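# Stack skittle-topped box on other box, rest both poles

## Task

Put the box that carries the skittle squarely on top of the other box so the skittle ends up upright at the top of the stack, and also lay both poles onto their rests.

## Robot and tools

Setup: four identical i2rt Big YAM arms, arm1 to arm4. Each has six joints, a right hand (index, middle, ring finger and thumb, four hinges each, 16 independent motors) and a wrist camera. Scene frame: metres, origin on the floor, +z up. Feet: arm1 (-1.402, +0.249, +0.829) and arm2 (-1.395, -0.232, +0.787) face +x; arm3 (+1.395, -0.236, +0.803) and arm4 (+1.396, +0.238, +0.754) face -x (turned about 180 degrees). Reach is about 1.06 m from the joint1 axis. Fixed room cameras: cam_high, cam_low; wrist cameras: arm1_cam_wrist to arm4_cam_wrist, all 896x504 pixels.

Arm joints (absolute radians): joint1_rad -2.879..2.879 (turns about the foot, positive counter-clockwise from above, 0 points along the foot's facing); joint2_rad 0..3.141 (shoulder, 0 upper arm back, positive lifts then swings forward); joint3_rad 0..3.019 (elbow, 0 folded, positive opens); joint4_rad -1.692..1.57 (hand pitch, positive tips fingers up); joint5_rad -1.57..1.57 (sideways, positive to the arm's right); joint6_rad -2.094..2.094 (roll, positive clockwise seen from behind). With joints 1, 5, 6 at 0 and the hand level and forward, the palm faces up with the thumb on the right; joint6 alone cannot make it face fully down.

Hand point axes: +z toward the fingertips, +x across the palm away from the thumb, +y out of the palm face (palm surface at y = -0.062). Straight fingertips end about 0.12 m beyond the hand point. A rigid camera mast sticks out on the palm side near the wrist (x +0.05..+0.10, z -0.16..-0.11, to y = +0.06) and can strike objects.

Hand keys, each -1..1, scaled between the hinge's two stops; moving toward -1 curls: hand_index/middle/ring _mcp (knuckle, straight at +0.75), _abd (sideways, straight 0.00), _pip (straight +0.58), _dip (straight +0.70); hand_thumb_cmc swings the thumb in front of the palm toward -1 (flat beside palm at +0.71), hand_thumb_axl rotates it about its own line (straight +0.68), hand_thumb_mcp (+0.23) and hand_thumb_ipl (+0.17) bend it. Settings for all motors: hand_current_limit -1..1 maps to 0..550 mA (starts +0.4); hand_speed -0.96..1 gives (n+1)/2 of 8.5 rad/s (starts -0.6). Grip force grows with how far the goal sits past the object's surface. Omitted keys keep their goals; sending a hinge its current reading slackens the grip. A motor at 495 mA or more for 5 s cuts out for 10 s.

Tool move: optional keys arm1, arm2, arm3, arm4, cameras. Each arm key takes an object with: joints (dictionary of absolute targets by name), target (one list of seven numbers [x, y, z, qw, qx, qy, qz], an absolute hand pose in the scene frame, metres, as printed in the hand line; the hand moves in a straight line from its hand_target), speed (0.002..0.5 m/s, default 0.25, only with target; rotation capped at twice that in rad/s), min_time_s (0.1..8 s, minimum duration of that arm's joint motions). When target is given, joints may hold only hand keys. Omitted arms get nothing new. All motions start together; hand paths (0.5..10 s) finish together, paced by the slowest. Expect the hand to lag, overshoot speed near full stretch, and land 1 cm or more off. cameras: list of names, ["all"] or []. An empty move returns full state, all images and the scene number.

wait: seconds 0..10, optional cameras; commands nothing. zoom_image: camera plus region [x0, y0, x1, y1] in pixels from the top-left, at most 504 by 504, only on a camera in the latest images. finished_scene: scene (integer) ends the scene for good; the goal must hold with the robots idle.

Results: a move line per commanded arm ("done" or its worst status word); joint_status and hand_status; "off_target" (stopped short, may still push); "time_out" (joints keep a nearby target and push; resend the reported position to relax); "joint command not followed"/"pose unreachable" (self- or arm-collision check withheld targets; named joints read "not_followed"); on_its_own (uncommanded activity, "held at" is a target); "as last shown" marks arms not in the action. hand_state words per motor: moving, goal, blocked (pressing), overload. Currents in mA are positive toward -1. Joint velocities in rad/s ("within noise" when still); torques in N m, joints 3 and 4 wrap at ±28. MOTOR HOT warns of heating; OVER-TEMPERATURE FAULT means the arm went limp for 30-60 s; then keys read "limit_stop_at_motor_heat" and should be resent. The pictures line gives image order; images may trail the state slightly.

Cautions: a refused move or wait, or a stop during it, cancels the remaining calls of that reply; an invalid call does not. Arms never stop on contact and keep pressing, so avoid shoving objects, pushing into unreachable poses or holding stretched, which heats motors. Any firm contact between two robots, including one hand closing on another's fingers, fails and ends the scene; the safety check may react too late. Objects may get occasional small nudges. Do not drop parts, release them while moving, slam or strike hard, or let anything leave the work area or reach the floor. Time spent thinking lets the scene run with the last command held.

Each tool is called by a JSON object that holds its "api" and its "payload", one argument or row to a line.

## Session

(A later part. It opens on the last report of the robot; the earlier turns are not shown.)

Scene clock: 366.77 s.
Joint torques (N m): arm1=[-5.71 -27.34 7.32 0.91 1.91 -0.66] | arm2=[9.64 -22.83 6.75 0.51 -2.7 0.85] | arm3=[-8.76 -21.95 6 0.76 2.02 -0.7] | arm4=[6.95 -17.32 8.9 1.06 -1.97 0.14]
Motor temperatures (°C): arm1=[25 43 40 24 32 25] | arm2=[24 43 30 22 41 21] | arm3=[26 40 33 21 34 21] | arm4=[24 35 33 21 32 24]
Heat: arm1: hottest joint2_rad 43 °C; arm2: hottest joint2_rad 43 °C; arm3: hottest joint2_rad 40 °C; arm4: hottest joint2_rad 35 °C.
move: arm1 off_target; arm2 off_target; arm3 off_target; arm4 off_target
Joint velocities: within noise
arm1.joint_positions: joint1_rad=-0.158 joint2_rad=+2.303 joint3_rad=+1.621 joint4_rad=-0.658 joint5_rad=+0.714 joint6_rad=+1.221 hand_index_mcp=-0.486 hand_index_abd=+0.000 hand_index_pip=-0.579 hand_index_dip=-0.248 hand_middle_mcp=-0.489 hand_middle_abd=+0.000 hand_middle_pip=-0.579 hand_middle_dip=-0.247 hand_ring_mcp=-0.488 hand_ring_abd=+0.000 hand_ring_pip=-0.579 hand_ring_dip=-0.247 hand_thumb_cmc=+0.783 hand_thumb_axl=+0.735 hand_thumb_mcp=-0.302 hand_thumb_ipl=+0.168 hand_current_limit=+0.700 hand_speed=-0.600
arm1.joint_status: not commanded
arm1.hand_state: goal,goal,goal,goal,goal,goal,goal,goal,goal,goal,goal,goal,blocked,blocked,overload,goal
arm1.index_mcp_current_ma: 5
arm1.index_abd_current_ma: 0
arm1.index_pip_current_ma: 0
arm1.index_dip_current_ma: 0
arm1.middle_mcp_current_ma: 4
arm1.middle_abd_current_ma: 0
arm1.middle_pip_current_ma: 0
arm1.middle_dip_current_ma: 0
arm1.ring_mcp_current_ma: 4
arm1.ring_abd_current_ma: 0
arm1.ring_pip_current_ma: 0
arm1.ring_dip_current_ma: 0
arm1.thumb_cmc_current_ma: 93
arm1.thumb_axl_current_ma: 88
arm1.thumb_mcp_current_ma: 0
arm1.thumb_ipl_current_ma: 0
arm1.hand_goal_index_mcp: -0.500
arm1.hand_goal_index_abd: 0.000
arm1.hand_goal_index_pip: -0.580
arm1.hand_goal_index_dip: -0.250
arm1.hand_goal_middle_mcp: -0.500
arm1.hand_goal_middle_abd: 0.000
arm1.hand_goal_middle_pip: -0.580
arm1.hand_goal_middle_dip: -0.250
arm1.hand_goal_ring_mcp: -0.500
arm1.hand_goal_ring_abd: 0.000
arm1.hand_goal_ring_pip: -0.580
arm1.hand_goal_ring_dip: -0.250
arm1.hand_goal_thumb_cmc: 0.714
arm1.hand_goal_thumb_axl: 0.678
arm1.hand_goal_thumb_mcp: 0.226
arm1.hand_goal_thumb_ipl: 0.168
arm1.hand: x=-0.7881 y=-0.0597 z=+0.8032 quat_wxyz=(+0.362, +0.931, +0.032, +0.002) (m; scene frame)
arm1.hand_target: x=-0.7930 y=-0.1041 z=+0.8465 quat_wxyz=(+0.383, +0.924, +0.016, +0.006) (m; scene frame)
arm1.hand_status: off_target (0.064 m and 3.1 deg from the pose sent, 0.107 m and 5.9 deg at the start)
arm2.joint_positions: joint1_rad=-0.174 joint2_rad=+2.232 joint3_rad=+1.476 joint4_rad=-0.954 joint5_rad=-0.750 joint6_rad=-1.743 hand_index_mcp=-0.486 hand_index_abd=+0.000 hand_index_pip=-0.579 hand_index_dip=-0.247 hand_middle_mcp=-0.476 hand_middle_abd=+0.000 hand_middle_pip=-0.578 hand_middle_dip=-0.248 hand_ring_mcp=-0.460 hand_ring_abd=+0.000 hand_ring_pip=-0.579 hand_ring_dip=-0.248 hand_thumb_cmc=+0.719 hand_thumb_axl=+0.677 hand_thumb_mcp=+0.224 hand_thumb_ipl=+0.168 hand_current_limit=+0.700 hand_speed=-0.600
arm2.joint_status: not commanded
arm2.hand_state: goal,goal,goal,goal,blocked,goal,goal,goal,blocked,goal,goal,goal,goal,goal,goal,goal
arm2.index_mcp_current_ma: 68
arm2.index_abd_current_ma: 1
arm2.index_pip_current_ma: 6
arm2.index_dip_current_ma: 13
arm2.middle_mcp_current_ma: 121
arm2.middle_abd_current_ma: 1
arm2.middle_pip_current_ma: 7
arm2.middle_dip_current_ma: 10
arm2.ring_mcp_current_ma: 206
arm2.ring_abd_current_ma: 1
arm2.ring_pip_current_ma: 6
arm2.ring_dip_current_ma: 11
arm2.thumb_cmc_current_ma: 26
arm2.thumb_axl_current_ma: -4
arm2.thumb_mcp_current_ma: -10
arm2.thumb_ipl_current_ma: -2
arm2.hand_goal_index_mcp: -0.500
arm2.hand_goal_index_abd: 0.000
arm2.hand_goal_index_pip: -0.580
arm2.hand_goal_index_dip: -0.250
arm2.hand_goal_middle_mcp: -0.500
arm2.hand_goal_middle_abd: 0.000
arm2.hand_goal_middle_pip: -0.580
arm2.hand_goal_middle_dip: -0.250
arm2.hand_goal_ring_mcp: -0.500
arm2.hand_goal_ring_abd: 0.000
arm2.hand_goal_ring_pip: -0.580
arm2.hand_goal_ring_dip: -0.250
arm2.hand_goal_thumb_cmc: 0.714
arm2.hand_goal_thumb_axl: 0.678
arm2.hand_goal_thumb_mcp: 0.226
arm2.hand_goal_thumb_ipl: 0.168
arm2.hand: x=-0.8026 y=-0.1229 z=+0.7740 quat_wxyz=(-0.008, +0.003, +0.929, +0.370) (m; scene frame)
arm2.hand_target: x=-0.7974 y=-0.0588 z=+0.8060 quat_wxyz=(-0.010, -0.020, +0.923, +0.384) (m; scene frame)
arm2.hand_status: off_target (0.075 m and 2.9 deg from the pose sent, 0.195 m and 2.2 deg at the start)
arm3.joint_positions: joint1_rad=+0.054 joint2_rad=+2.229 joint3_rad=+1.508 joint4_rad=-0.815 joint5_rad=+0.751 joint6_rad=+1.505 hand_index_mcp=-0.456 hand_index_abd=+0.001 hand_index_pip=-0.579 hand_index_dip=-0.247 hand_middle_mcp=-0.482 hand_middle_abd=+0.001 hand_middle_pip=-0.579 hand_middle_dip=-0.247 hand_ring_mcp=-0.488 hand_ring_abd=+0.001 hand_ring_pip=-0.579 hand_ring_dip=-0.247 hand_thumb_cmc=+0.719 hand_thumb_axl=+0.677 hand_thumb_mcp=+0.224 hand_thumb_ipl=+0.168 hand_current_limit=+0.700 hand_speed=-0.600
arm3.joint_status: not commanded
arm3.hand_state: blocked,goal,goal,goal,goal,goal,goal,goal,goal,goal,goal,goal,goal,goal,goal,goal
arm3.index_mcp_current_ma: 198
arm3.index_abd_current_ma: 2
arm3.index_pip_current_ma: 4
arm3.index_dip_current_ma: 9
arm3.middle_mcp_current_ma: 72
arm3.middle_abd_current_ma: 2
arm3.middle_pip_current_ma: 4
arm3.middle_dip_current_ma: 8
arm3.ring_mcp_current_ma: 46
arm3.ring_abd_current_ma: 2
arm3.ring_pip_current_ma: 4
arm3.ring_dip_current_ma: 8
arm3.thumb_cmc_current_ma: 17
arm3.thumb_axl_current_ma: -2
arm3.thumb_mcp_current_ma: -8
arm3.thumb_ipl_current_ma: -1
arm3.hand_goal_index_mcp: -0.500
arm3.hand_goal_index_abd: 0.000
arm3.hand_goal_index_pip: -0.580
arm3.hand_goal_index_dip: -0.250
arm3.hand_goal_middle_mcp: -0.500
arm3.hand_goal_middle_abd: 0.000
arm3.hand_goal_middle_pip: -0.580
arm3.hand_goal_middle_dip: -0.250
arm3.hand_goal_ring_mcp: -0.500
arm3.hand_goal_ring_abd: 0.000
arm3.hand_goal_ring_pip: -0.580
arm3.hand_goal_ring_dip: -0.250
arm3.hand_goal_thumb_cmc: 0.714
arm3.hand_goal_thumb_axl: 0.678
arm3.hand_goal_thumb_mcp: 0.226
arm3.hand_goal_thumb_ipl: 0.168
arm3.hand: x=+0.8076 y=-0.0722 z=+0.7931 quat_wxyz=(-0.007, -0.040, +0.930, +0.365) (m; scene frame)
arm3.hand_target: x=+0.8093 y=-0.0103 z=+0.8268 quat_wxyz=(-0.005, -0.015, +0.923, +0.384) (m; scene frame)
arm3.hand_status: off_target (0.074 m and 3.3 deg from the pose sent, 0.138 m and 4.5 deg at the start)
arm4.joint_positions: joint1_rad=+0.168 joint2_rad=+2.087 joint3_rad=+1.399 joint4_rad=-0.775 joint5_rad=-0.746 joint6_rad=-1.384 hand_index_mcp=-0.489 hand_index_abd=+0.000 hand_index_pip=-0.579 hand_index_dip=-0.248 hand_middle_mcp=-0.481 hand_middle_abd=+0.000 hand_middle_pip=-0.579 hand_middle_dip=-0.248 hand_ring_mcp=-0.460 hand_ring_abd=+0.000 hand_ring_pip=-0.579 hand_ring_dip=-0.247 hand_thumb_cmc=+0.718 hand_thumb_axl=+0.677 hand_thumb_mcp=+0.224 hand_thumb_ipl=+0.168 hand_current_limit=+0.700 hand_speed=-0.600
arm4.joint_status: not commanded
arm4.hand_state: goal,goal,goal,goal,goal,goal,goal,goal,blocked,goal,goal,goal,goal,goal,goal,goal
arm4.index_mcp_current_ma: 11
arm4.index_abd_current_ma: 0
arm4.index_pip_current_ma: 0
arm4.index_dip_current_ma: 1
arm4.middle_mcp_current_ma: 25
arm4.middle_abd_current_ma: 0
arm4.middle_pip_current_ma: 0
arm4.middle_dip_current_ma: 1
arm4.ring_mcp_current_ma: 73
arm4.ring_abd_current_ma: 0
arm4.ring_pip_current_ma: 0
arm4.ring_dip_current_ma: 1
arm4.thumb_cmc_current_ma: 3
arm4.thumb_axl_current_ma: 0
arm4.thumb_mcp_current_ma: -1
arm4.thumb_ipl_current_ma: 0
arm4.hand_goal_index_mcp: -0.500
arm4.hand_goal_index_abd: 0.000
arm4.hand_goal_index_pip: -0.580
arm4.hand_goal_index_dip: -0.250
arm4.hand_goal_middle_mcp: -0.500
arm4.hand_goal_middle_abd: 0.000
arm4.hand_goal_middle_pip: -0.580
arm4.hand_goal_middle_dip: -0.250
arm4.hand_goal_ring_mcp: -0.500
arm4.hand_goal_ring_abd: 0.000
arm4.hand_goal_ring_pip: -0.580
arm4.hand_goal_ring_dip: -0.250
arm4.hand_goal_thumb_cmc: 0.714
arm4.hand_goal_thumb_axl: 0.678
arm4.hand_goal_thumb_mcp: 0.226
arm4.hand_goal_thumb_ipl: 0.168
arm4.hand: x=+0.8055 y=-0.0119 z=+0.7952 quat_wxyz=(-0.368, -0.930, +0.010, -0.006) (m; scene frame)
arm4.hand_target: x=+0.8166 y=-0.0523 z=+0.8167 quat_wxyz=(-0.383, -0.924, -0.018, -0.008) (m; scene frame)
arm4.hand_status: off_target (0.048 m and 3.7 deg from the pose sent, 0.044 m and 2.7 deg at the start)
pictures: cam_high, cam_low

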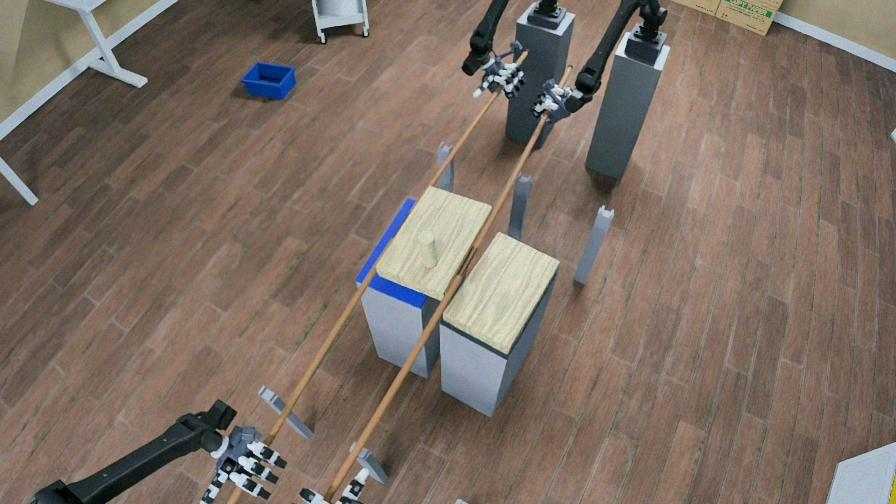

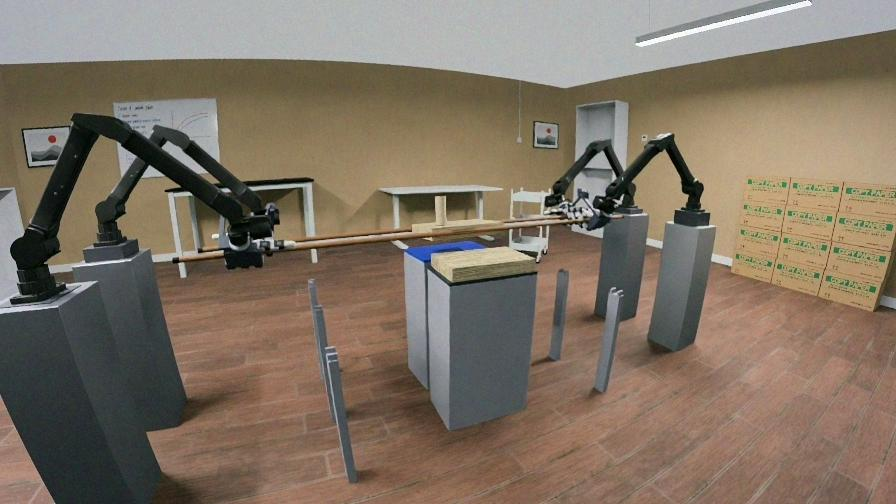

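{"api": "move", "payload": {
  "arm1": {"target":[-0.78,0.043,0.824,0.3827,0.9239,0.0012,0.0005],"speed":0.05},
  "arm4": {"target":[0.823,0.037,0.812,0.3827,0.9239,0.0012,0.0005],"speed":0.05},
  "arm2": {"target":[-0.790,0.093,0.816,-0.0005,-0.0012,0.9239,0.3827],"speed":0.05},
  "arm3": {"target":[0.805,0.084,0.834,-0.0005,-0.0012,0.9239,0.3827],"speed":0.05},
  "cameras": ["cam_low","cam_high"]
}}

{"api": "zoom_image", "payload": {
  "camera": "cam_low",
  "region": [385, 185, 535, 285]
}}

{"api": "zoom_image", "payload": {
  "camera": "cam_high",
  "region": [350, 160, 570, 360]
}}

Scene clock: 381.67 s.
Joint torques (N m): arm1=[-5.77 -22.12 8.72 -0.24 2.07 -0.33] | arm2=[9.17 -23.59 8.62 1.77 -2.38 0.78] | arm3=[-8.12 -21.42 9.17 0.65 2 -0.59] | arm4=[7 -16.32 7.5 0.72 -1.96 0.04]
Motor temperatures (°C): arm1=[25 44 40 24 33 25] | arm2=[24 43 30 22 41 22] | arm3=[26 38 33 21 36 22] | arm4=[24 35 34 21 33 24]
Heat: arm1: hottest joint2_rad 44 °C; arm2: hottest joint2_rad 43 °C; arm3: hottest joint2_rad 38 °C; arm4: hottest joint2_rad 35 °C.
move: arm1 off_target; arm2 off_target; arm3 off_target; arm4 off_target
Joint velocities: within noise
arm1.joint_positions: joint1_rad=+0.075 joint2_rad=+2.301 joint3_rad=+1.647 joint4_rad=-0.881 joint5_rad=+0.755 joint6_rad=+1.551 hand_index_mcp=-0.487 hand_index_abd=+0.000 hand_index_pip=-0.579 hand_index_dip=-0.248 hand_middle_mcp=-0.482 hand_middle_abd=+0.000 hand_middle_pip=-0.579 hand_middle_dip=-0.247 hand_ring_mcp=-0.478 hand_ring_abd=+0.000 hand_ring_pip=-0.579 hand_ring_dip=-0.247 hand_thumb_cmc=+0.783 hand_thumb_axl=+0.735 hand_thumb_mcp=-0.311 hand_thumb_ipl=+0.168 hand_current_limit=+0.700 hand_speed=-0.600
arm1.joint_status: not commanded
arm1.hand_state: goal,goal,goal,goal,goal,goal,goal,goal,blocked,goal,goal,goal,blocked,blocked,overload,goal
arm1.index_mcp_current_ma: 5
arm1.index_abd_current_ma: 0
arm1.index_pip_current_ma: 0
arm1.index_dip_current_ma: 0
arm1.middle_mcp_current_ma: 8
arm1.middle_abd_current_ma: 0
arm1.middle_pip_current_ma: 0
arm1.middle_dip_current_ma: 0
arm1.ring_mcp_current_ma: 13
arm1.ring_abd_current_ma: 0
arm1.ring_pip_current_ma: 0
arm1.ring_dip_current_ma: 0
arm1.thumb_cmc_current_ma: 93
arm1.thumb_axl_current_ma: 88
arm1.thumb_mcp_current_ma: 0
arm1.thumb_ipl_current_ma: 0
arm1.hand_goal_index_mcp: -0.500
arm1.hand_goal_index_abd: 0.000
arm1.hand_goal_index_pip: -0.580
arm1.hand_goal_index_dip: -0.250
arm1.hand_goal_middle_mcp: -0.500
arm1.hand_goal_middle_abd: 0.000
arm1.hand_goal_middle_pip: -0.580
arm1.hand_goal_middle_dip: -0.250
arm1.hand_goal_ring_mcp: -0.500
arm1.hand_goal_ring_abd: 0.000
arm1.hand_goal_ring_pip: -0.580
arm1.hand_goal_ring_dip: -0.250
arm1.hand_goal_thumb_cmc: 0.714
arm1.hand_goal_thumb_axl: 0.678
arm1.hand_goal_thumb_mcp: 0.226
arm1.hand_goal_thumb_ipl: 0.168
arm1.hand: x=-0.7845 y=+0.0873 z=+0.8123 quat_wxyz=(+0.367, +0.930, +0.020, +0.012) (m; scene frame)
arm1.hand_target: x=-0.7829 y=+0.0444 z=+0.8244 quat_wxyz=(+0.382, +0.924, +0.001, +0.000) (m; scene frame)
arm1.hand_status: off_target (0.046 m and 3.2 deg from the pose sent, 0.105 m and 4.4 deg at the start)
arm2.joint_positions: joint1_rad=+0.088 joint2_rad=+2.199 joint3_rad=+1.409 joint4_rad=-0.681 joint5_rad=-0.738 joint6_rad=-1.331 hand_index_mcp=-0.486 hand_index_abd=+0.000 hand_index_pip=-0.579 hand_index_dip=-0.247 hand_middle_mcp=-0.486 hand_middle_abd=+0.000 hand_middle_pip=-0.578 hand_middle_dip=-0.248 hand_ring_mcp=-0.443 hand_ring_abd=+0.000 hand_ring_pip=-0.579 hand_ring_dip=-0.248 hand_thumb_cmc=+0.719 hand_thumb_axl=+0.677 hand_thumb_mcp=+0.224 hand_thumb_ipl=+0.168 hand_current_limit=+0.700 hand_speed=-0.600
arm2.joint_status: not commanded
arm2.hand_state: goal,goal,goal,goal,goal,goal,goal,goal,blocked,goal,goal,goal,goal,goal,goal,goal
arm2.index_mcp_current_ma: 68
arm2.index_abd_current_ma: 1
arm2.index_pip_current_ma: 6
arm2.index_dip_current_ma: 13
arm2.middle_mcp_current_ma: 73
arm2.middle_abd_current_ma: 1
arm2.middle_pip_current_ma: 7
arm2.middle_dip_current_ma: 10
arm2.ring_mcp_current_ma: 299
arm2.ring_abd_current_ma: 1
arm2.ring_pip_current_ma: 6
arm2.ring_dip_current_ma: 11
arm2.thumb_cmc_current_ma: 26
arm2.thumb_axl_current_ma: -4
arm2.thumb_mcp_current_ma: -10
arm2.thumb_ipl_current_ma: -2
arm2.hand_goal_index_mcp: -0.500
arm2.hand_goal_index_abd: 0.000
arm2.hand_goal_index_pip: -0.580
arm2.hand_goal_index_dip: -0.250
arm2.hand_goal_middle_mcp: -0.500
arm2.hand_goal_middle_abd: 0.000
arm2.hand_goal_middle_pip: -0.580
arm2.hand_goal_middle_dip: -0.250
arm2.hand_goal_ring_mcp: -0.500
arm2.hand_goal_ring_abd: 0.000
arm2.hand_goal_ring_pip: -0.580
arm2.hand_goal_ring_dip: -0.250
arm2.hand_goal_thumb_cmc: 0.714
arm2.hand_goal_thumb_axl: 0.678
arm2.hand_goal_thumb_mcp: 0.226
arm2.hand_goal_thumb_ipl: 0.168
arm2.hand: x=-0.7990 y=+0.0256 z=+0.7693 quat_wxyz=(-0.019, +0.029, +0.932, +0.361) (m; scene frame)
arm2.hand_target: x=-0.7974 y=+0.0896 z=+0.8171 quat_wxyz=(-0.004, -0.004, +0.923, +0.385) (m; scene frame)
arm2.hand_status: off_target (0.083 m and 4.9 deg from the pose sent, 0.220 m and 1.9 deg at the start)
arm3.joint_positions: joint1_rad=-0.097 joint2_rad=+2.229 joint3_rad=+1.505 joint4_rad=-0.725 joint5_rad=+0.734 joint6_rad=+1.335 hand_index_mcp=-0.449 hand_index_abd=+0.001 hand_index_pip=-0.579 hand_index_dip=-0.247 hand_middle_mcp=-0.485 hand_middle_abd=+0.001 hand_middle_pip=-0.579 hand_middle_dip=-0.247 hand_ring_mcp=-0.488 hand_ring_abd=+0.001 hand_ring_pip=-0.579 hand_ring_dip=-0.247 hand_thumb_cmc=+0.719 hand_thumb_axl=+0.677 hand_thumb_mcp=+0.224 hand_thumb_ipl=+0.168 hand_current_limit=+0.700 hand_speed=-0.600
arm3.joint_status: not commanded
arm3.hand_state: blocked,goal,goal,goal,goal,goal,goal,goal,goal,goal,goal,goal,goal,goal,goal,goal
arm3.index_mcp_current_ma: 233
arm3.index_abd_current_ma: 2
arm3.index_pip_current_ma: 4
arm3.index_dip_current_ma: 9
arm3.middle_mcp_current_ma: 62
arm3.middle_abd_current_ma: 2
arm3.middle_pip_current_ma: 4
arm3.middle_dip_current_ma: 8
arm3.ring_mcp_current_ma: 46
arm3.ring_abd_current_ma: 2
arm3.ring_pip_current_ma: 4
arm3.ring_dip_current_ma: 8
arm3.thumb_cmc_current_ma: 17
arm3.thumb_axl_current_ma: -2
arm3.thumb_mcp_current_ma: -8
arm3.thumb_ipl_current_ma: -1
arm3.hand_goal_index_mcp: -0.500
arm3.hand_goal_index_abd: 0.000
arm3.hand_goal_index_pip: -0.580
arm3.hand_goal_index_dip: -0.250
arm3.hand_goal_middle_mcp: -0.500
arm3.hand_goal_middle_abd: 0.000
arm3.hand_goal_middle_pip: -0.580
arm3.hand_goal_middle_dip: -0.250
arm3.hand_goal_ring_mcp: -0.500
arm3.hand_goal_ring_abd: 0.000
arm3.hand_goal_ring_pip: -0.580
arm3.hand_goal_ring_dip: -0.250
arm3.hand_goal_thumb_cmc: 0.714
arm3.hand_goal_thumb_axl: 0.678
arm3.hand_goal_thumb_mcp: 0.226
arm3.hand_goal_thumb_ipl: 0.168
arm3.hand: x=+0.8127 y=+0.0175 z=+0.7912 quat_wxyz=(+0.010, -0.033, +0.932, +0.361) (m; scene frame)
arm3.hand_target: x=+0.8121 y=+0.0803 z=+0.8349 quat_wxyz=(+0.002, +0.000, +0.923, +0.384) (m; scene frame)
arm3.hand_status: off_target (0.079 m and 4.7 deg from the pose sent, 0.161 m and 5.0 deg at the start)
arm4.joint_positions: joint1_rad=+0.013 joint2_rad=+2.058 joint3_rad=+1.356 joint4_rad=-0.856 joint5_rad=-0.757 joint6_rad=-1.544 hand_index_mcp=-0.488 hand_index_abd=+0.000 hand_index_pip=-0.579 hand_index_dip=-0.248 hand_middle_mcp=-0.478 hand_middle_abd=+0.000 hand_middle_pip=-0.579 hand_middle_dip=-0.248 hand_ring_mcp=-0.460 hand_ring_abd=+0.000 hand_ring_pip=-0.579 hand_ring_dip=-0.247 hand_thumb_cmc=+0.718 hand_thumb_axl=+0.677 hand_thumb_mcp=+0.224 hand_thumb_ipl=+0.168 hand_current_limit=+0.700 hand_speed=-0.600
arm4.joint_status: not commanded
arm4.hand_state: goal,goal,goal,goal,blocked,goal,goal,goal,blocked,goal,goal,goal,goal,goal,goal,goal
arm4.index_mcp_current_ma: 11
arm4.index_abd_current_ma: 0
arm4.index_pip_current_ma: 0
arm4.index_dip_current_ma: 1
arm4.middle_mcp_current_ma: 31
arm4.middle_abd_current_ma: 0
arm4.middle_pip_current_ma: 0
arm4.middle_dip_current_ma: 1
arm4.ring_mcp_current_ma: 73
arm4.ring_abd_current_ma: 0
arm4.ring_pip_current_ma: 0
arm4.ring_dip_current_ma: 1
arm4.thumb_cmc_current_ma: 3
arm4.thumb_axl_current_ma: 0
arm4.thumb_mcp_current_ma: -1
arm4.thumb_ipl_current_ma: 0
arm4.hand_goal_index_mcp: -0.500
arm4.hand_goal_index_abd: 0.000
arm4.hand_goal_index_pip: -0.580
arm4.hand_goal_index_dip: -0.250
arm4.hand_goal_middle_mcp: -0.500
arm4.hand_goal_middle_abd: 0.000
arm4.hand_goal_middle_pip: -0.580
arm4.hand_goal_middle_dip: -0.250
arm4.hand_goal_ring_mcp: -0.500
arm4.hand_goal_ring_abd: 0.000
arm4.hand_goal_ring_pip: -0.580
arm4.hand_goal_ring_dip: -0.250
arm4.hand_goal_thumb_cmc: 0.714
arm4.hand_goal_thumb_axl: 0.678
arm4.hand_goal_thumb_mcp: 0.226
arm4.hand_goal_thumb_ipl: 0.168
arm4.hand: x=+0.8132 y=+0.0769 z=+0.7983 quat_wxyz=(-0.370, -0.929, +0.025, +0.007) (m; scene frame)
arm4.hand_target: x=+0.8241 y=+0.0386 z=+0.8116 quat_wxyz=(-0.383, -0.924, -0.001, -0.001) (m; scene frame)
arm4.hand_status: off_target (0.043 m and 3.5 deg from the pose sent, 0.055 m and 2.3 deg at the start)
pictures: cam_high, cam_low

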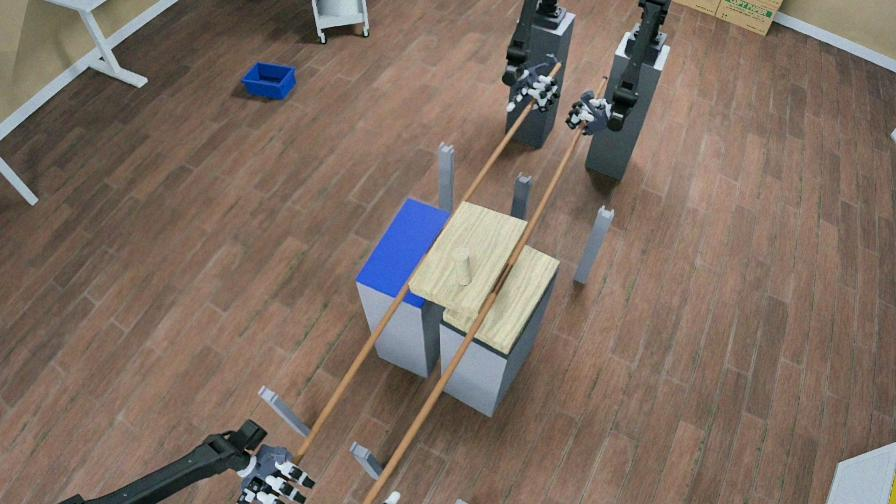

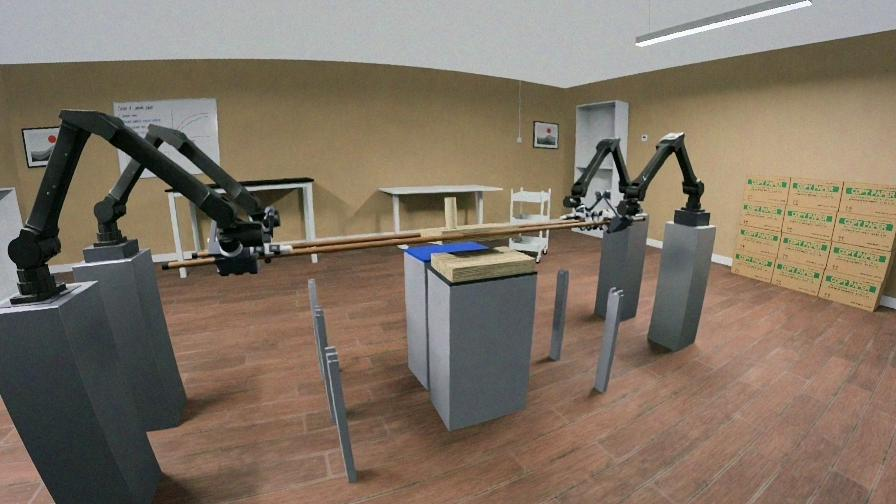

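Scaled by 3.360 from the camera's 896x504 image, which has a finer 1280x720 frame.

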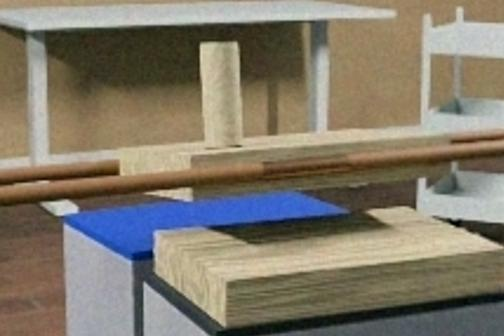

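Scaled by 2.291 from the camera's 896x504 image, which has a finer 1280x720 frame.

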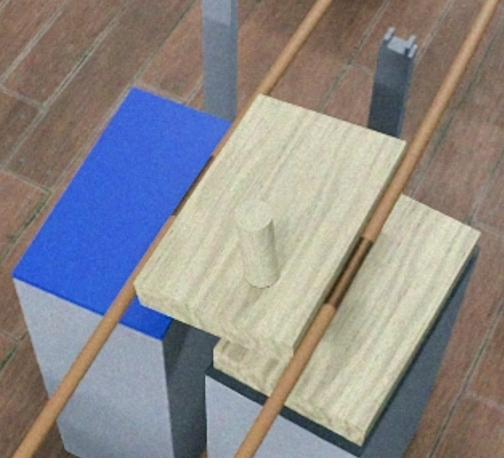

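{"api": "move", "payload": {
  "arm1": {"target": [-0.775, 0.100, 0.808, 0.3827, 0.9238, -0.007, -0.003], "speed": 0.04},
  "arm4": {"target": [0.825, 0.067, 0.807, 0.3827, 0.9238, -0.007, -0.003], "speed": 0.04},
  "arm2": {"target": [-0.787, 0.150, 0.830, 0.003, 0.007, 0.9238, 0.3827], "speed": 0.04},
  "arm3": {"target": [0.807, 0.114, 0.842, 0.003, 0.007, 0.9238, 0.3827], "speed": 0.04},
  "cameras": ["cam_high", "cam_low"]
}}

Scene clock: 405.73 s.
Joint torques (N m): arm1=[-5.6 -22.18 8.7 -0.53 1.96 -0.32] | arm2=[8.7 -23.47 10.89 1.52 -2.22 0.71] | arm3=[-8.76 -21.07 10.18 0.31 1.91 -0.57] | arm4=[6.48 -16.21 7.15 0.62 -1.96 -0.02]
Motor temperatures (°C): arm1=[25 43 44 24 35 25] | arm2=[24 46 32 22 40 22] | arm3=[26 36 37 21 38 22] | arm4=[24 35 33 21 34 24]
Heat: arm1: hottest joint3_rad 44 °C; arm2: hottest joint2_rad 46 °C; arm3: hottest joint5_rad 38 °C; arm4: hottest joint2_rad 35 °C.
move: arm1 off_target; arm2 off_target; arm3 off_target; arm4 off_target
Joint velocities: within noise
arm1.joint_positions: joint1_rad=+0.160 joint2_rad=+2.358 joint3_rad=+1.721 joint4_rad=-0.995 joint5_rad=+0.757 joint6_rad=+1.698 hand_index_mcp=-0.488 hand_index_abd=+0.000 hand_index_pip=-0.579 hand_index_dip=-0.248 hand_middle_mcp=-0.482 hand_middle_abd=+0.000 hand_middle_pip=-0.579 hand_middle_dip=-0.247 hand_ring_mcp=-0.476 hand_ring_abd=+0.000 hand_ring_pip=-0.579 hand_ring_dip=-0.247 hand_thumb_cmc=+0.783 hand_thumb_axl=+0.730 hand_thumb_mcp=-0.313 hand_thumb_ipl=+0.168 hand_current_limit=+0.700 hand_speed=-0.600
arm1.joint_status: not commanded
arm1.hand_state: goal,goal,goal,goal,goal,goal,goal,goal,blocked,goal,goal,goal,blocked,blocked,overload,goal
arm1.index_mcp_current_ma: 4
arm1.index_abd_current_ma: 0
arm1.index_pip_current_ma: 0
arm1.index_dip_current_ma: 0
arm1.middle_mcp_current_ma: 8
arm1.middle_abd_current_ma: 0
arm1.middle_pip_current_ma: 0
arm1.middle_dip_current_ma: 0
arm1.ring_mcp_current_ma: 15
arm1.ring_abd_current_ma: 0
arm1.ring_pip_current_ma: 0
arm1.ring_dip_current_ma: 0
arm1.thumb_cmc_current_ma: 93
arm1.thumb_axl_current_ma: 75
arm1.thumb_mcp_current_ma: 0
arm1.thumb_ipl_current_ma: 0
arm1.hand_goal_index_mcp: -0.500
arm1.hand_goal_index_abd: 0.000
arm1.hand_goal_index_pip: -0.580
arm1.hand_goal_index_dip: -0.250
arm1.hand_goal_middle_mcp: -0.500
arm1.hand_goal_middle_abd: 0.000
arm1.hand_goal_middle_pip: -0.580
arm1.hand_goal_middle_dip: -0.250
arm1.hand_goal_ring_mcp: -0.500
arm1.hand_goal_ring_abd: 0.000
arm1.hand_goal_ring_pip: -0.580
arm1.hand_goal_ring_dip: -0.250
arm1.hand_goal_thumb_cmc: 0.714
arm1.hand_goal_thumb_axl: 0.678
arm1.hand_goal_thumb_mcp: 0.226
arm1.hand_goal_thumb_ipl: 0.168
arm1.hand: x=-0.7827 y=+0.1423 z=+0.8001 quat_wxyz=(+0.369, +0.929, +0.010, +0.010) (m; scene frame)
arm1.hand_target: x=-0.7778 y=+0.1010 z=+0.8084 quat_wxyz=(+0.382, +0.924, -0.007, -0.003) (m; scene frame)
arm1.hand_status: off_target (0.044 m and 3.0 deg from the pose sent, 0.016 m and 4.0 deg at the start)
arm2.joint_positions: joint1_rad=+0.181 joint2_rad=+2.187 joint3_rad=+1.408 joint4_rad=-0.602 joint5_rad=-0.711 joint6_rad=-1.175 hand_index_mcp=-0.486 hand_index_abd=+0.000 hand_index_pip=-0.579 hand_index_dip=-0.247 hand_middle_mcp=-0.486 hand_middle_abd=+0.000 hand_middle_pip=-0.578 hand_middle_dip=-0.248 hand_ring_mcp=-0.443 hand_ring_abd=+0.000 hand_ring_pip=-0.579 hand_ring_dip=-0.248 hand_thumb_cmc=+0.719 hand_thumb_axl=+0.677 hand_thumb_mcp=+0.224 hand_thumb_ipl=+0.168 hand_current_limit=+0.700 hand_speed=-0.600
arm2.joint_status: not commanded
arm2.hand_state: goal,goal,goal,goal,goal,goal,goal,goal,blocked,goal,goal,goal,goal,goal,goal,goal
arm2.index_mcp_current_ma: 68
arm2.index_abd_current_ma: 1
arm2.index_pip_current_ma: 6
arm2.index_dip_current_ma: 13
arm2.middle_mcp_current_ma: 72
arm2.middle_abd_current_ma: 1
arm2.middle_pip_current_ma: 7
arm2.middle_dip_current_ma: 10
arm2.ring_mcp_current_ma: 299
arm2.ring_abd_current_ma: 1
arm2.ring_pip_current_ma: 6
arm2.ring_dip_current_ma: 11
arm2.thumb_cmc_current_ma: 26
arm2.thumb_axl_current_ma: -4
arm2.thumb_mcp_current_ma: -10
arm2.thumb_ipl_current_ma: -2
arm2.hand_goal_index_mcp: -0.500
arm2.hand_goal_index_abd: 0.000
arm2.hand_goal_index_pip: -0.580
arm2.hand_goal_index_dip: -0.250
arm2.hand_goal_middle_mcp: -0.500
arm2.hand_goal_middle_abd: 0.000
arm2.hand_goal_middle_pip: -0.580
arm2.hand_goal_middle_dip: -0.250
arm2.hand_goal_ring_mcp: -0.500
arm2.hand_goal_ring_abd: 0.000
arm2.hand_goal_ring_pip: -0.580
arm2.hand_goal_ring_dip: -0.250
arm2.hand_goal_thumb_cmc: 0.714
arm2.hand_goal_thumb_axl: 0.678
arm2.hand_goal_thumb_mcp: 0.226
arm2.hand_goal_thumb_ipl: 0.168
arm2.hand: x=-0.7987 y=+0.0776 z=+0.7736 quat_wxyz=(-0.020, +0.044, +0.933, +0.355) (m; scene frame)
arm2.hand_target: x=-0.7965 y=+0.1457 z=+0.8320 quat_wxyz=(+0.000, +0.005, +0.923, +0.385) (m; scene frame)
arm2.hand_status: off_target (0.093 m and 6.0 deg from the pose sent, 0.139 m and 4.5 deg at the start)
arm3.joint_positions: joint1_rad=-0.139 joint2_rad=+2.229 joint3_rad=+1.515 joint4_rad=-0.713 joint5_rad=+0.731 joint6_rad=+1.295 hand_index_mcp=-0.449 hand_index_abd=+0.001 hand_index_pip=-0.579 hand_index_dip=-0.247 hand_middle_mcp=-0.485 hand_middle_abd=+0.001 hand_middle_pip=-0.579 hand_middle_dip=-0.247 hand_ring_mcp=-0.488 hand_ring_abd=+0.001 hand_ring_pip=-0.579 hand_ring_dip=-0.247 hand_thumb_cmc=+0.719 hand_thumb_axl=+0.677 hand_thumb_mcp=+0.224 hand_thumb_ipl=+0.168 hand_current_limit=+0.700 hand_speed=-0.600
arm3.joint_status: not commanded
arm3.hand_state: blocked,goal,goal,goal,goal,goal,goal,goal,goal,goal,goal,goal,goal,goal,goal,goal
arm3.index_mcp_current_ma: 233
arm3.index_abd_current_ma: 2
arm3.index_pip_current_ma: 4
arm3.index_dip_current_ma: 9
arm3.middle_mcp_current_ma: 62
arm3.middle_abd_current_ma: 2
arm3.middle_pip_current_ma: 4
arm3.middle_dip_current_ma: 8
arm3.ring_mcp_current_ma: 46
arm3.ring_abd_current_ma: 2
arm3.ring_pip_current_ma: 4
arm3.ring_dip_current_ma: 8
arm3.thumb_cmc_current_ma: 17
arm3.thumb_axl_current_ma: -2
arm3.thumb_mcp_current_ma: -8
arm3.thumb_ipl_current_ma: -1
arm3.hand_goal_index_mcp: -0.500
arm3.hand_goal_index_abd: 0.000
arm3.hand_goal_index_pip: -0.580
arm3.hand_goal_index_dip: -0.250
arm3.hand_goal_middle_mcp: -0.500
arm3.hand_goal_middle_abd: 0.000
arm3.hand_goal_middle_pip: -0.580
arm3.hand_goal_middle_dip: -0.250
arm3.hand_goal_ring_mcp: -0.500
arm3.hand_goal_ring_abd: 0.000
arm3.hand_goal_ring_pip: -0.580
arm3.hand_goal_ring_dip: -0.250
arm3.hand_goal_thumb_cmc: 0.714
arm3.hand_goal_thumb_axl: 0.678
arm3.hand_goal_thumb_mcp: 0.226
arm3.hand_goal_thumb_ipl: 0.168
arm3.hand: x=+0.8146 y=+0.0428 z=+0.7943 quat_wxyz=(+0.015, -0.029, +0.932, +0.361) (m; scene frame)
arm3.hand_target: x=+0.8154 y=+0.1098 z=+0.8433 quat_wxyz=(+0.005, +0.008, +0.923, +0.384) (m; scene frame)
arm3.hand_status: off_target (0.086 m and 5.1 deg from the pose sent, 0.109 m and 5.3 deg at the start)
arm4.joint_positions: joint1_rad=-0.034 joint2_rad=+2.058 joint3_rad=+1.347 joint4_rad=-0.874 joint5_rad=-0.758 joint6_rad=-1.586 hand_index_mcp=-0.479 hand_index_abd=+0.000 hand_index_pip=-0.579 hand_index_dip=-0.248 hand_middle_mcp=-0.473 hand_middle_abd=+0.000 hand_middle_pip=-0.579 hand_middle_dip=-0.248 hand_ring_mcp=-0.463 hand_ring_abd=+0.000 hand_ring_pip=-0.579 hand_ring_dip=-0.247 hand_thumb_cmc=+0.718 hand_thumb_axl=+0.677 hand_thumb_mcp=+0.224 hand_thumb_ipl=+0.168 hand_current_limit=+0.700 hand_speed=-0.600
arm4.joint_status: not commanded
arm4.hand_state: blocked,goal,goal,goal,blocked,goal,goal,goal,blocked,goal,goal,goal,goal,goal,goal,goal
arm4.index_mcp_current_ma: 28
arm4.index_abd_current_ma: 0
arm4.index_pip_current_ma: 0
arm4.index_dip_current_ma: 1
arm4.middle_mcp_current_ma: 40
arm4.middle_abd_current_ma: 0
arm4.middle_pip_current_ma: 0
arm4.middle_dip_current_ma: 1
arm4.ring_mcp_current_ma: 66
arm4.ring_abd_current_ma: 0
arm4.ring_pip_current_ma: 0
arm4.ring_dip_current_ma: 1
arm4.thumb_cmc_current_ma: 3
arm4.thumb_axl_current_ma: 0
arm4.thumb_mcp_current_ma: -1
arm4.thumb_ipl_current_ma: 0
arm4.hand_goal_index_mcp: -0.500
arm4.hand_goal_index_abd: 0.000
arm4.hand_goal_index_pip: -0.580
arm4.hand_goal_index_dip: -0.250
arm4.hand_goal_middle_mcp: -0.500
arm4.hand_goal_middle_abd: 0.000
arm4.hand_goal_middle_pip: -0.580
arm4.hand_goal_middle_dip: -0.250
arm4.hand_goal_ring_mcp: -0.500
arm4.hand_goal_ring_abd: 0.000
arm4.hand_goal_ring_pip: -0.580
arm4.hand_goal_ring_dip: -0.250
arm4.hand_goal_thumb_cmc: 0.714
arm4.hand_goal_thumb_axl: 0.678
arm4.hand_goal_thumb_mcp: 0.226
arm4.hand_goal_thumb_ipl: 0.168
arm4.hand: x=+0.8158 y=+0.1027 z=+0.7960 quat_wxyz=(-0.370, -0.928, +0.032, +0.010) (m; scene frame)
arm4.hand_target: x=+0.8257 y=+0.0684 z=+0.8066 quat_wxyz=(-0.383, -0.924, +0.007, +0.003) (m; scene frame)
arm4.hand_status: off_target (0.038 m and 3.4 deg from the pose sent, 0.018 m and 2.7 deg at the start)
pictures: cam_high, cam_low

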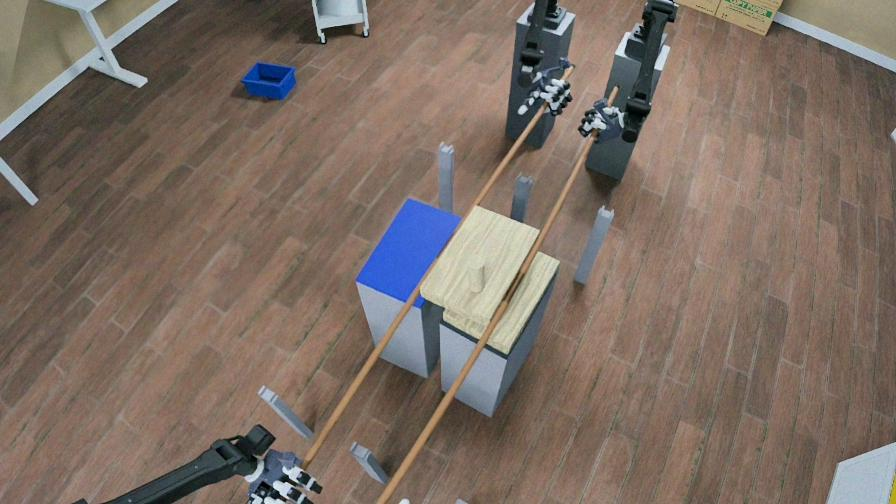

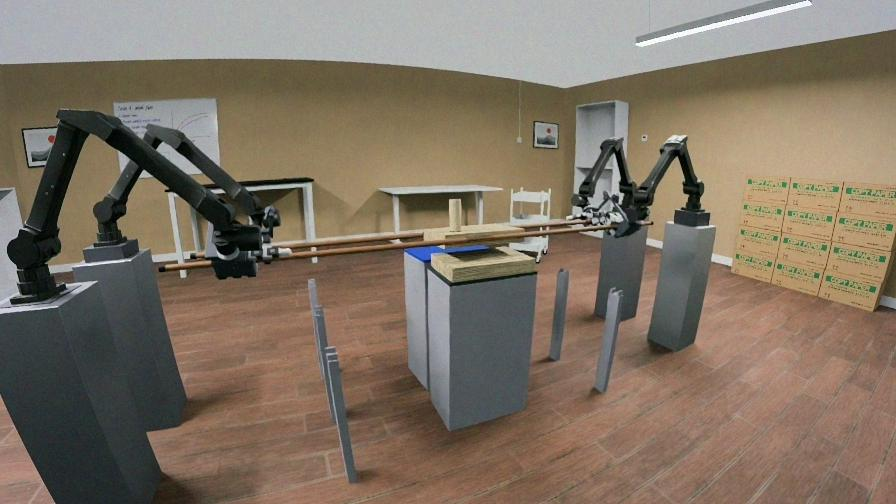

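{"api": "move", "payload": {
  "arm1": {"target": [-0.775, 0.175, 0.803, 0.3826, 0.9238, -0.0153, -0.0064], "speed": 0.04},
  "arm4": {"target": [0.825, 0.130, 0.807, 0.3826, 0.9238, -0.0153, -0.0064], "speed": 0.04},
  "arm2": {"target": [-0.787, 0.225, 0.838, 0.0064, 0.0153, 0.9238, 0.3826], "speed": 0.04},
  "arm3": {"target": [0.807, 0.177, 0.848, 0.0064, 0.0153, 0.9238, 0.3826], "speed": 0.04},
  "cameras": ["cam_high", "cam_low"]
}}

{"api": "zoom_image", "payload": {
  "camera": "cam_high",
  "region": [390, 170, 610, 360]
}}

{"api": "zoom_image", "payload": {
  "camera": "cam_low",
  "region": [385, 185, 565, 300]
}}

Scene clock: 417.50 s.
Joint torques (N m): arm1=[-5.77 -22.53 7.91 -1.29 1.94 -0.35] | arm2=[8.12 -21.19 12.08 2.28 -1.79 0.65] | arm3=[-8.41 -19.66 13.11 1.1 1.84 -0.5] | arm4=[5.36 -14.56 9.16 -0.23 -1.95 -0.17]
Motor temperatures (°C): arm1=[25 41 44 24 36 25] | arm2=[24 43 35 22 40 22] | arm3=[26 37 37 21 38 22] | arm4=[24 34 33 21 34 24]
Heat: arm1: hottest joint3_rad 44 °C; arm2: hottest joint2_rad 43 °C; arm3: hottest joint5_rad 38 °C; arm4: hottest joint2_rad 34 °C.
move: arm1 off_target; arm2 off_target; arm3 off_target; arm4 off_target
Joint velocities: within noise
arm1.joint_positions: joint1_rad=+0.276 joint2_rad=+2.414 joint3_rad=+1.835 joint4_rad=-1.149 joint5_rad=+0.739 joint6_rad=+1.879 hand_index_mcp=-0.488 hand_index_abd=+0.000 hand_index_pip=-0.579 hand_index_dip=-0.248 hand_middle_mcp=-0.488 hand_middle_abd=+0.000 hand_middle_pip=-0.579 hand_middle_dip=-0.247 hand_ring_mcp=-0.470 hand_ring_abd=+0.000 hand_ring_pip=-0.579 hand_ring_dip=-0.247 hand_thumb_cmc=+0.763 hand_thumb_axl=+0.709 hand_thumb_mcp=-0.329 hand_thumb_ipl=+0.168 hand_current_limit=+0.700 hand_speed=-0.600
arm1.joint_status: not commanded
arm1.hand_state: goal,goal,goal,goal,goal,goal,goal,goal,blocked,goal,goal,goal,blocked,blocked,overload,goal
arm1.index_mcp_current_ma: 4
arm1.index_abd_current_ma: 0
arm1.index_pip_current_ma: 0
arm1.index_dip_current_ma: 0
arm1.middle_mcp_current_ma: 4
arm1.middle_abd_current_ma: 0
arm1.middle_pip_current_ma: 0
arm1.middle_dip_current_ma: 0
arm1.ring_mcp_current_ma: 21
arm1.ring_abd_current_ma: 0
arm1.ring_pip_current_ma: 0
arm1.ring_dip_current_ma: 0
arm1.thumb_cmc_current_ma: 49
arm1.thumb_axl_current_ma: 29
arm1.thumb_mcp_current_ma: 0
arm1.thumb_ipl_current_ma: 0
arm1.hand_goal_index_mcp: -0.500
arm1.hand_goal_index_abd: 0.000
arm1.hand_goal_index_pip: -0.580
arm1.hand_goal_index_dip: -0.250
arm1.hand_goal_middle_mcp: -0.500
arm1.hand_goal_middle_abd: 0.000
arm1.hand_goal_middle_pip: -0.580
arm1.hand_goal_middle_dip: -0.250
arm1.hand_goal_ring_mcp: -0.500
arm1.hand_goal_ring_abd: 0.000
arm1.hand_goal_ring_pip: -0.580
arm1.hand_goal_ring_dip: -0.250
arm1.hand_goal_thumb_cmc: 0.714
arm1.hand_goal_thumb_axl: 0.678
arm1.hand_goal_thumb_mcp: 0.226
arm1.hand_goal_thumb_ipl: 0.168
arm1.hand: x=-0.7799 y=+0.2200 z=+0.7996 quat_wxyz=(+0.366, +0.930, -0.003, +0.019) (m; scene frame)
arm1.hand_target: x=-0.7774 y=+0.1762 z=+0.8032 quat_wxyz=(+0.381, +0.924, -0.015, -0.006) (m; scene frame)
arm1.hand_status: off_target (0.045 m and 3.8 deg from the pose sent, 0.034 m and 3.8 deg at the start)
arm2.joint_positions: joint1_rad=+0.305 joint2_rad=+2.177 joint3_rad=+1.470 joint4_rad=-0.551 joint5_rad=-0.670 joint6_rad=-1.003 hand_index_mcp=-0.486 hand_index_abd=+0.000 hand_index_pip=-0.579 hand_index_dip=-0.247 hand_middle_mcp=-0.475 hand_middle_abd=+0.000 hand_middle_pip=-0.578 hand_middle_dip=-0.248 hand_ring_mcp=-0.446 hand_ring_abd=+0.000 hand_ring_pip=-0.579 hand_ring_dip=-0.248 hand_thumb_cmc=+0.719 hand_thumb_axl=+0.677 hand_thumb_mcp=+0.224 hand_thumb_ipl=+0.168 hand_current_limit=+0.700 hand_speed=-0.600
arm2.joint_status: not commanded
arm2.hand_state: goal,goal,goal,goal,blocked,goal,goal,goal,blocked,goal,goal,goal,goal,goal,goal,goal
arm2.index_mcp_current_ma: 68
arm2.index_abd_current_ma: 1
arm2.index_pip_current_ma: 6
arm2.index_dip_current_ma: 13
arm2.middle_mcp_current_ma: 126
arm2.middle_abd_current_ma: 1
arm2.middle_pip_current_ma: 7
arm2.middle_dip_current_ma: 10
arm2.ring_mcp_current_ma: 281
arm2.ring_abd_current_ma: 1
arm2.ring_pip_current_ma: 6
arm2.ring_dip_current_ma: 11
arm2.thumb_cmc_current_ma: 26
arm2.thumb_axl_current_ma: -4
arm2.thumb_mcp_current_ma: -10
arm2.thumb_ipl_current_ma: -2
arm2.hand_goal_index_mcp: -0.500
arm2.hand_goal_index_abd: 0.000
arm2.hand_goal_index_pip: -0.580
arm2.hand_goal_index_dip: -0.250
arm2.hand_goal_middle_mcp: -0.500
arm2.hand_goal_middle_abd: 0.000
arm2.hand_goal_middle_pip: -0.580
arm2.hand_goal_middle_dip: -0.250
arm2.hand_goal_ring_mcp: -0.500
arm2.hand_goal_ring_abd: 0.000
arm2.hand_goal_ring_pip: -0.580
arm2.hand_goal_ring_dip: -0.250
arm2.hand_goal_thumb_cmc: 0.714
arm2.hand_goal_thumb_axl: 0.678
arm2.hand_goal_thumb_mcp: 0.226
arm2.hand_goal_thumb_ipl: 0.168
arm2.hand: x=-0.7927 y=+0.1549 z=+0.7987 quat_wxyz=(-0.011, +0.048, +0.934, +0.355) (m; scene frame)
arm2.hand_target: x=-0.7959 y=+0.2201 z=+0.8405 quat_wxyz=(+0.004, +0.014, +0.923, +0.384) (m; scene frame)
arm2.hand_status: off_target (0.081 m and 5.4 deg from the pose sent, 0.161 m and 5.6 deg at the start)
arm3.joint_positions: joint1_rad=-0.233 joint2_rad=+2.226 joint3_rad=+1.541 joint4_rad=-0.700 joint5_rad=+0.713 joint6_rad=+1.187 hand_index_mcp=-0.429 hand_index_abd=+0.001 hand_index_pip=-0.579 hand_index_dip=-0.247 hand_middle_mcp=-0.485 hand_middle_abd=+0.001 hand_middle_pip=-0.579 hand_middle_dip=-0.247 hand_ring_mcp=-0.488 hand_ring_abd=+0.001 hand_ring_pip=-0.579 hand_ring_dip=-0.247 hand_thumb_cmc=+0.719 hand_thumb_axl=+0.677 hand_thumb_mcp=+0.224 hand_thumb_ipl=+0.168 hand_current_limit=+0.700 hand_speed=-0.600
arm3.joint_status: not commanded
arm3.hand_state: blocked,goal,goal,goal,goal,goal,goal,goal,goal,goal,goal,goal,goal,goal,goal,goal
arm3.index_mcp_current_ma: 333
arm3.index_abd_current_ma: 2
arm3.index_pip_current_ma: 4
arm3.index_dip_current_ma: 9
arm3.middle_mcp_current_ma: 62
arm3.middle_abd_current_ma: 2
arm3.middle_pip_current_ma: 4
arm3.middle_dip_current_ma: 8
arm3.ring_mcp_current_ma: 46
arm3.ring_abd_current_ma: 2
arm3.ring_pip_current_ma: 4
arm3.ring_dip_current_ma: 8
arm3.thumb_cmc_current_ma: 17
arm3.thumb_axl_current_ma: -2
arm3.thumb_mcp_current_ma: -8
arm3.thumb_ipl_current_ma: -1
arm3.hand_goal_index_mcp: -0.500
arm3.hand_goal_index_abd: 0.000
arm3.hand_goal_index_pip: -0.580
arm3.hand_goal_index_dip: -0.250
arm3.hand_goal_middle_mcp: -0.500
arm3.hand_goal_middle_abd: 0.000
arm3.hand_goal_middle_pip: -0.580
arm3.hand_goal_middle_dip: -0.250
arm3.hand_goal_ring_mcp: -0.500
arm3.hand_goal_ring_abd: 0.000
arm3.hand_goal_ring_pip: -0.580
arm3.hand_goal_ring_dip: -0.250
arm3.hand_goal_thumb_cmc: 0.714
arm3.hand_goal_thumb_axl: 0.678
arm3.hand_goal_thumb_mcp: 0.226
arm3.hand_goal_thumb_ipl: 0.168
arm3.hand: x=+0.8212 y=+0.1004 z=+0.8025 quat_wxyz=(+0.029, -0.028, +0.934, +0.355) (m; scene frame)
arm3.hand_target: x=+0.8184 y=+0.1711 z=+0.8513 quat_wxyz=(+0.008, +0.016, +0.923, +0.385) (m; scene frame)
arm3.hand_status: off_target (0.090 m and 6.5 deg from the pose sent, 0.145 m and 5.8 deg at the start)
arm4.joint_positions: joint1_rad=-0.140 joint2_rad=+2.059 joint3_rad=+1.351 joint4_rad=-0.963 joint5_rad=-0.752 joint6_rad=-1.706 hand_index_mcp=-0.464 hand_index_abd=+0.000 hand_index_pip=-0.579 hand_index_dip=-0.248 hand_middle_mcp=-0.467 hand_middle_abd=+0.000 hand_middle_pip=-0.579 hand_middle_dip=-0.248 hand_ring_mcp=-0.466 hand_ring_abd=+0.000 hand_ring_pip=-0.579 hand_ring_dip=-0.247 hand_thumb_cmc=+0.718 hand_thumb_axl=+0.677 hand_thumb_mcp=+0.224 hand_thumb_ipl=+0.168 hand_current_limit=+0.700 hand_speed=-0.600
arm4.joint_status: not commanded
arm4.hand_state: blocked,goal,goal,goal,blocked,goal,goal,goal,blocked,goal,goal,goal,goal,goal,goal,goal
arm4.index_mcp_current_ma: 63
arm4.index_abd_current_ma: 0
arm4.index_pip_current_ma: 0
arm4.index_dip_current_ma: 1
arm4.middle_mcp_current_ma: 56
arm4.middle_abd_current_ma: 0
arm4.middle_pip_current_ma: 0
arm4.middle_dip_current_ma: 1
arm4.ring_mcp_current_ma: 57
arm4.ring_abd_current_ma: 0
arm4.ring_pip_current_ma: 0
arm4.ring_dip_current_ma: 1
arm4.thumb_cmc_current_ma: 3
arm4.thumb_axl_current_ma: 0
arm4.thumb_mcp_current_ma: -1
arm4.thumb_ipl_current_ma: 0
arm4.hand_goal_index_mcp: -0.500
arm4.hand_goal_index_abd: 0.000
arm4.hand_goal_index_pip: -0.580
arm4.hand_goal_index_dip: -0.250
arm4.hand_goal_middle_mcp: -0.500
arm4.hand_goal_middle_abd: 0.000
arm4.hand_goal_middle_pip: -0.580
arm4.hand_goal_middle_dip: -0.250
arm4.hand_goal_ring_mcp: -0.500
arm4.hand_goal_ring_abd: 0.000
arm4.hand_goal_ring_pip: -0.580
arm4.hand_goal_ring_dip: -0.250
arm4.hand_goal_thumb_cmc: 0.714
arm4.hand_goal_thumb_axl: 0.678
arm4.hand_goal_thumb_mcp: 0.226
arm4.hand_goal_thumb_ipl: 0.168
arm4.hand: x=+0.8253 y=+0.1598 z=+0.7968 quat_wxyz=(-0.369, -0.928, +0.041, +0.013) (m; scene frame)
arm4.hand_target: x=+0.8260 y=+0.1308 z=+0.8068 quat_wxyz=(-0.383, -0.924, +0.016, +0.006) (m; scene frame)
arm4.hand_status: off_target (0.031 m and 3.5 deg from the pose sent, 0.031 m and 2.5 deg at the start)
pictures: cam_high, cam_low

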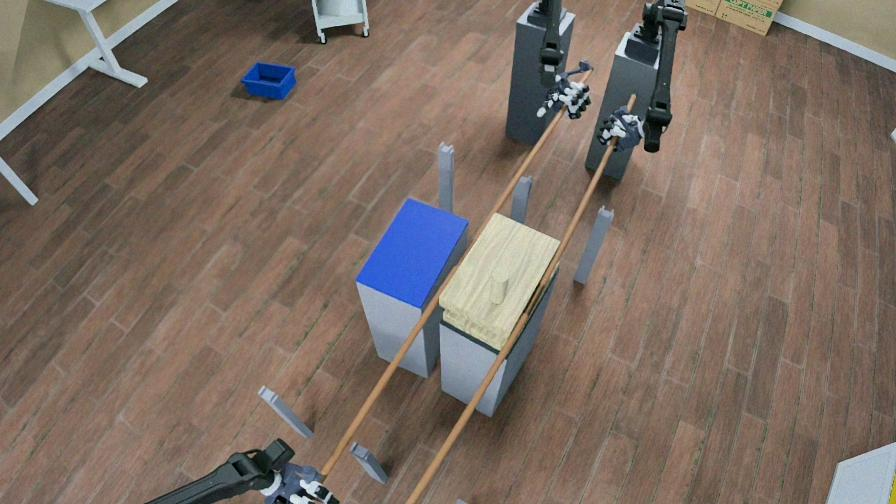

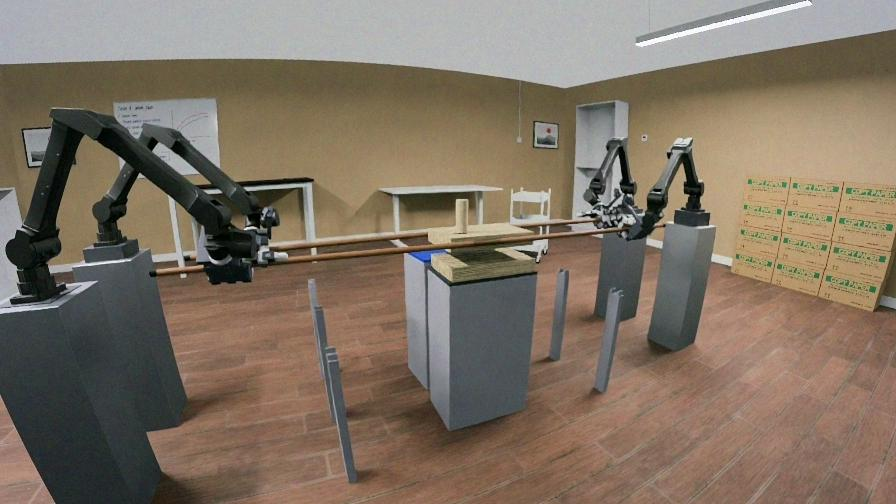

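Scaled by 2.291 from the camera's 896x504 image, which has a finer 1280x720 frame.

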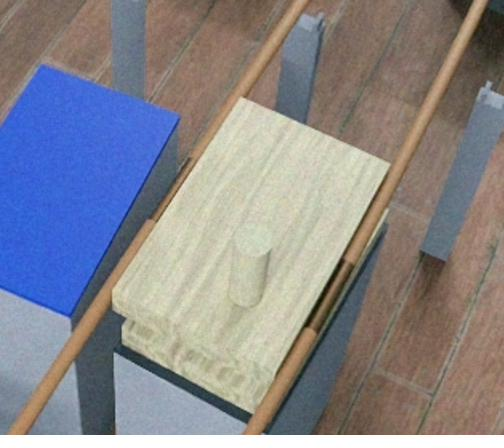

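Scaled by 2.800 from the camera's 896x504 image, which has a finer 1280x720 frame.

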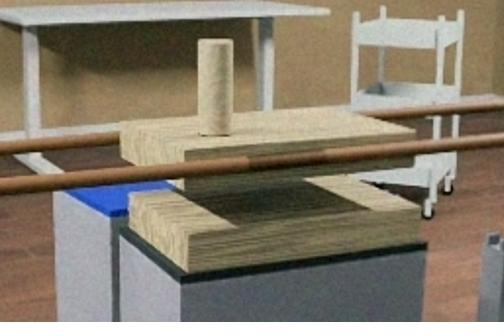

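{"api": "zoom_image", "payload": {
  "camera": "cam_high",
  "region": [480, 200, 580, 260]
}}

{"api": "zoom_image", "payload": {
  "camera": "cam_high",
  "region": [430, 285, 530, 355]
}}

{"api": "zoom_image", "payload": {
  "camera": "cam_low",
  "region": [420, 215, 545, 290]
}}

Scaled by 5.040 from the camera's 896x504 image, which has a finer 1280x720 frame.

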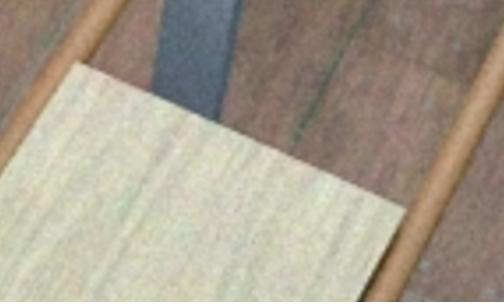

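Scaled by 5.040 from the camera's 896x504 image, which has a finer 1280x720 frame.

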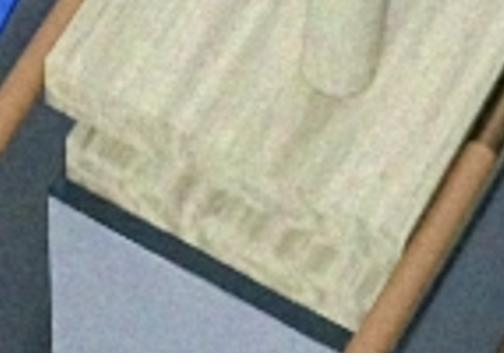

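Scaled by 4.032 from the camera's 896x504 image, which has a finer 1280x720 frame.

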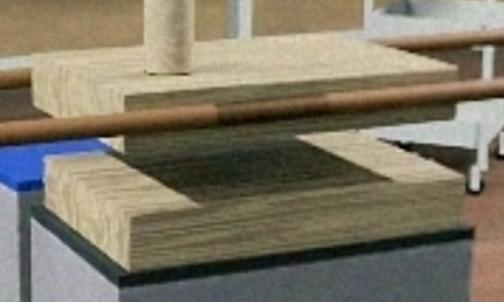

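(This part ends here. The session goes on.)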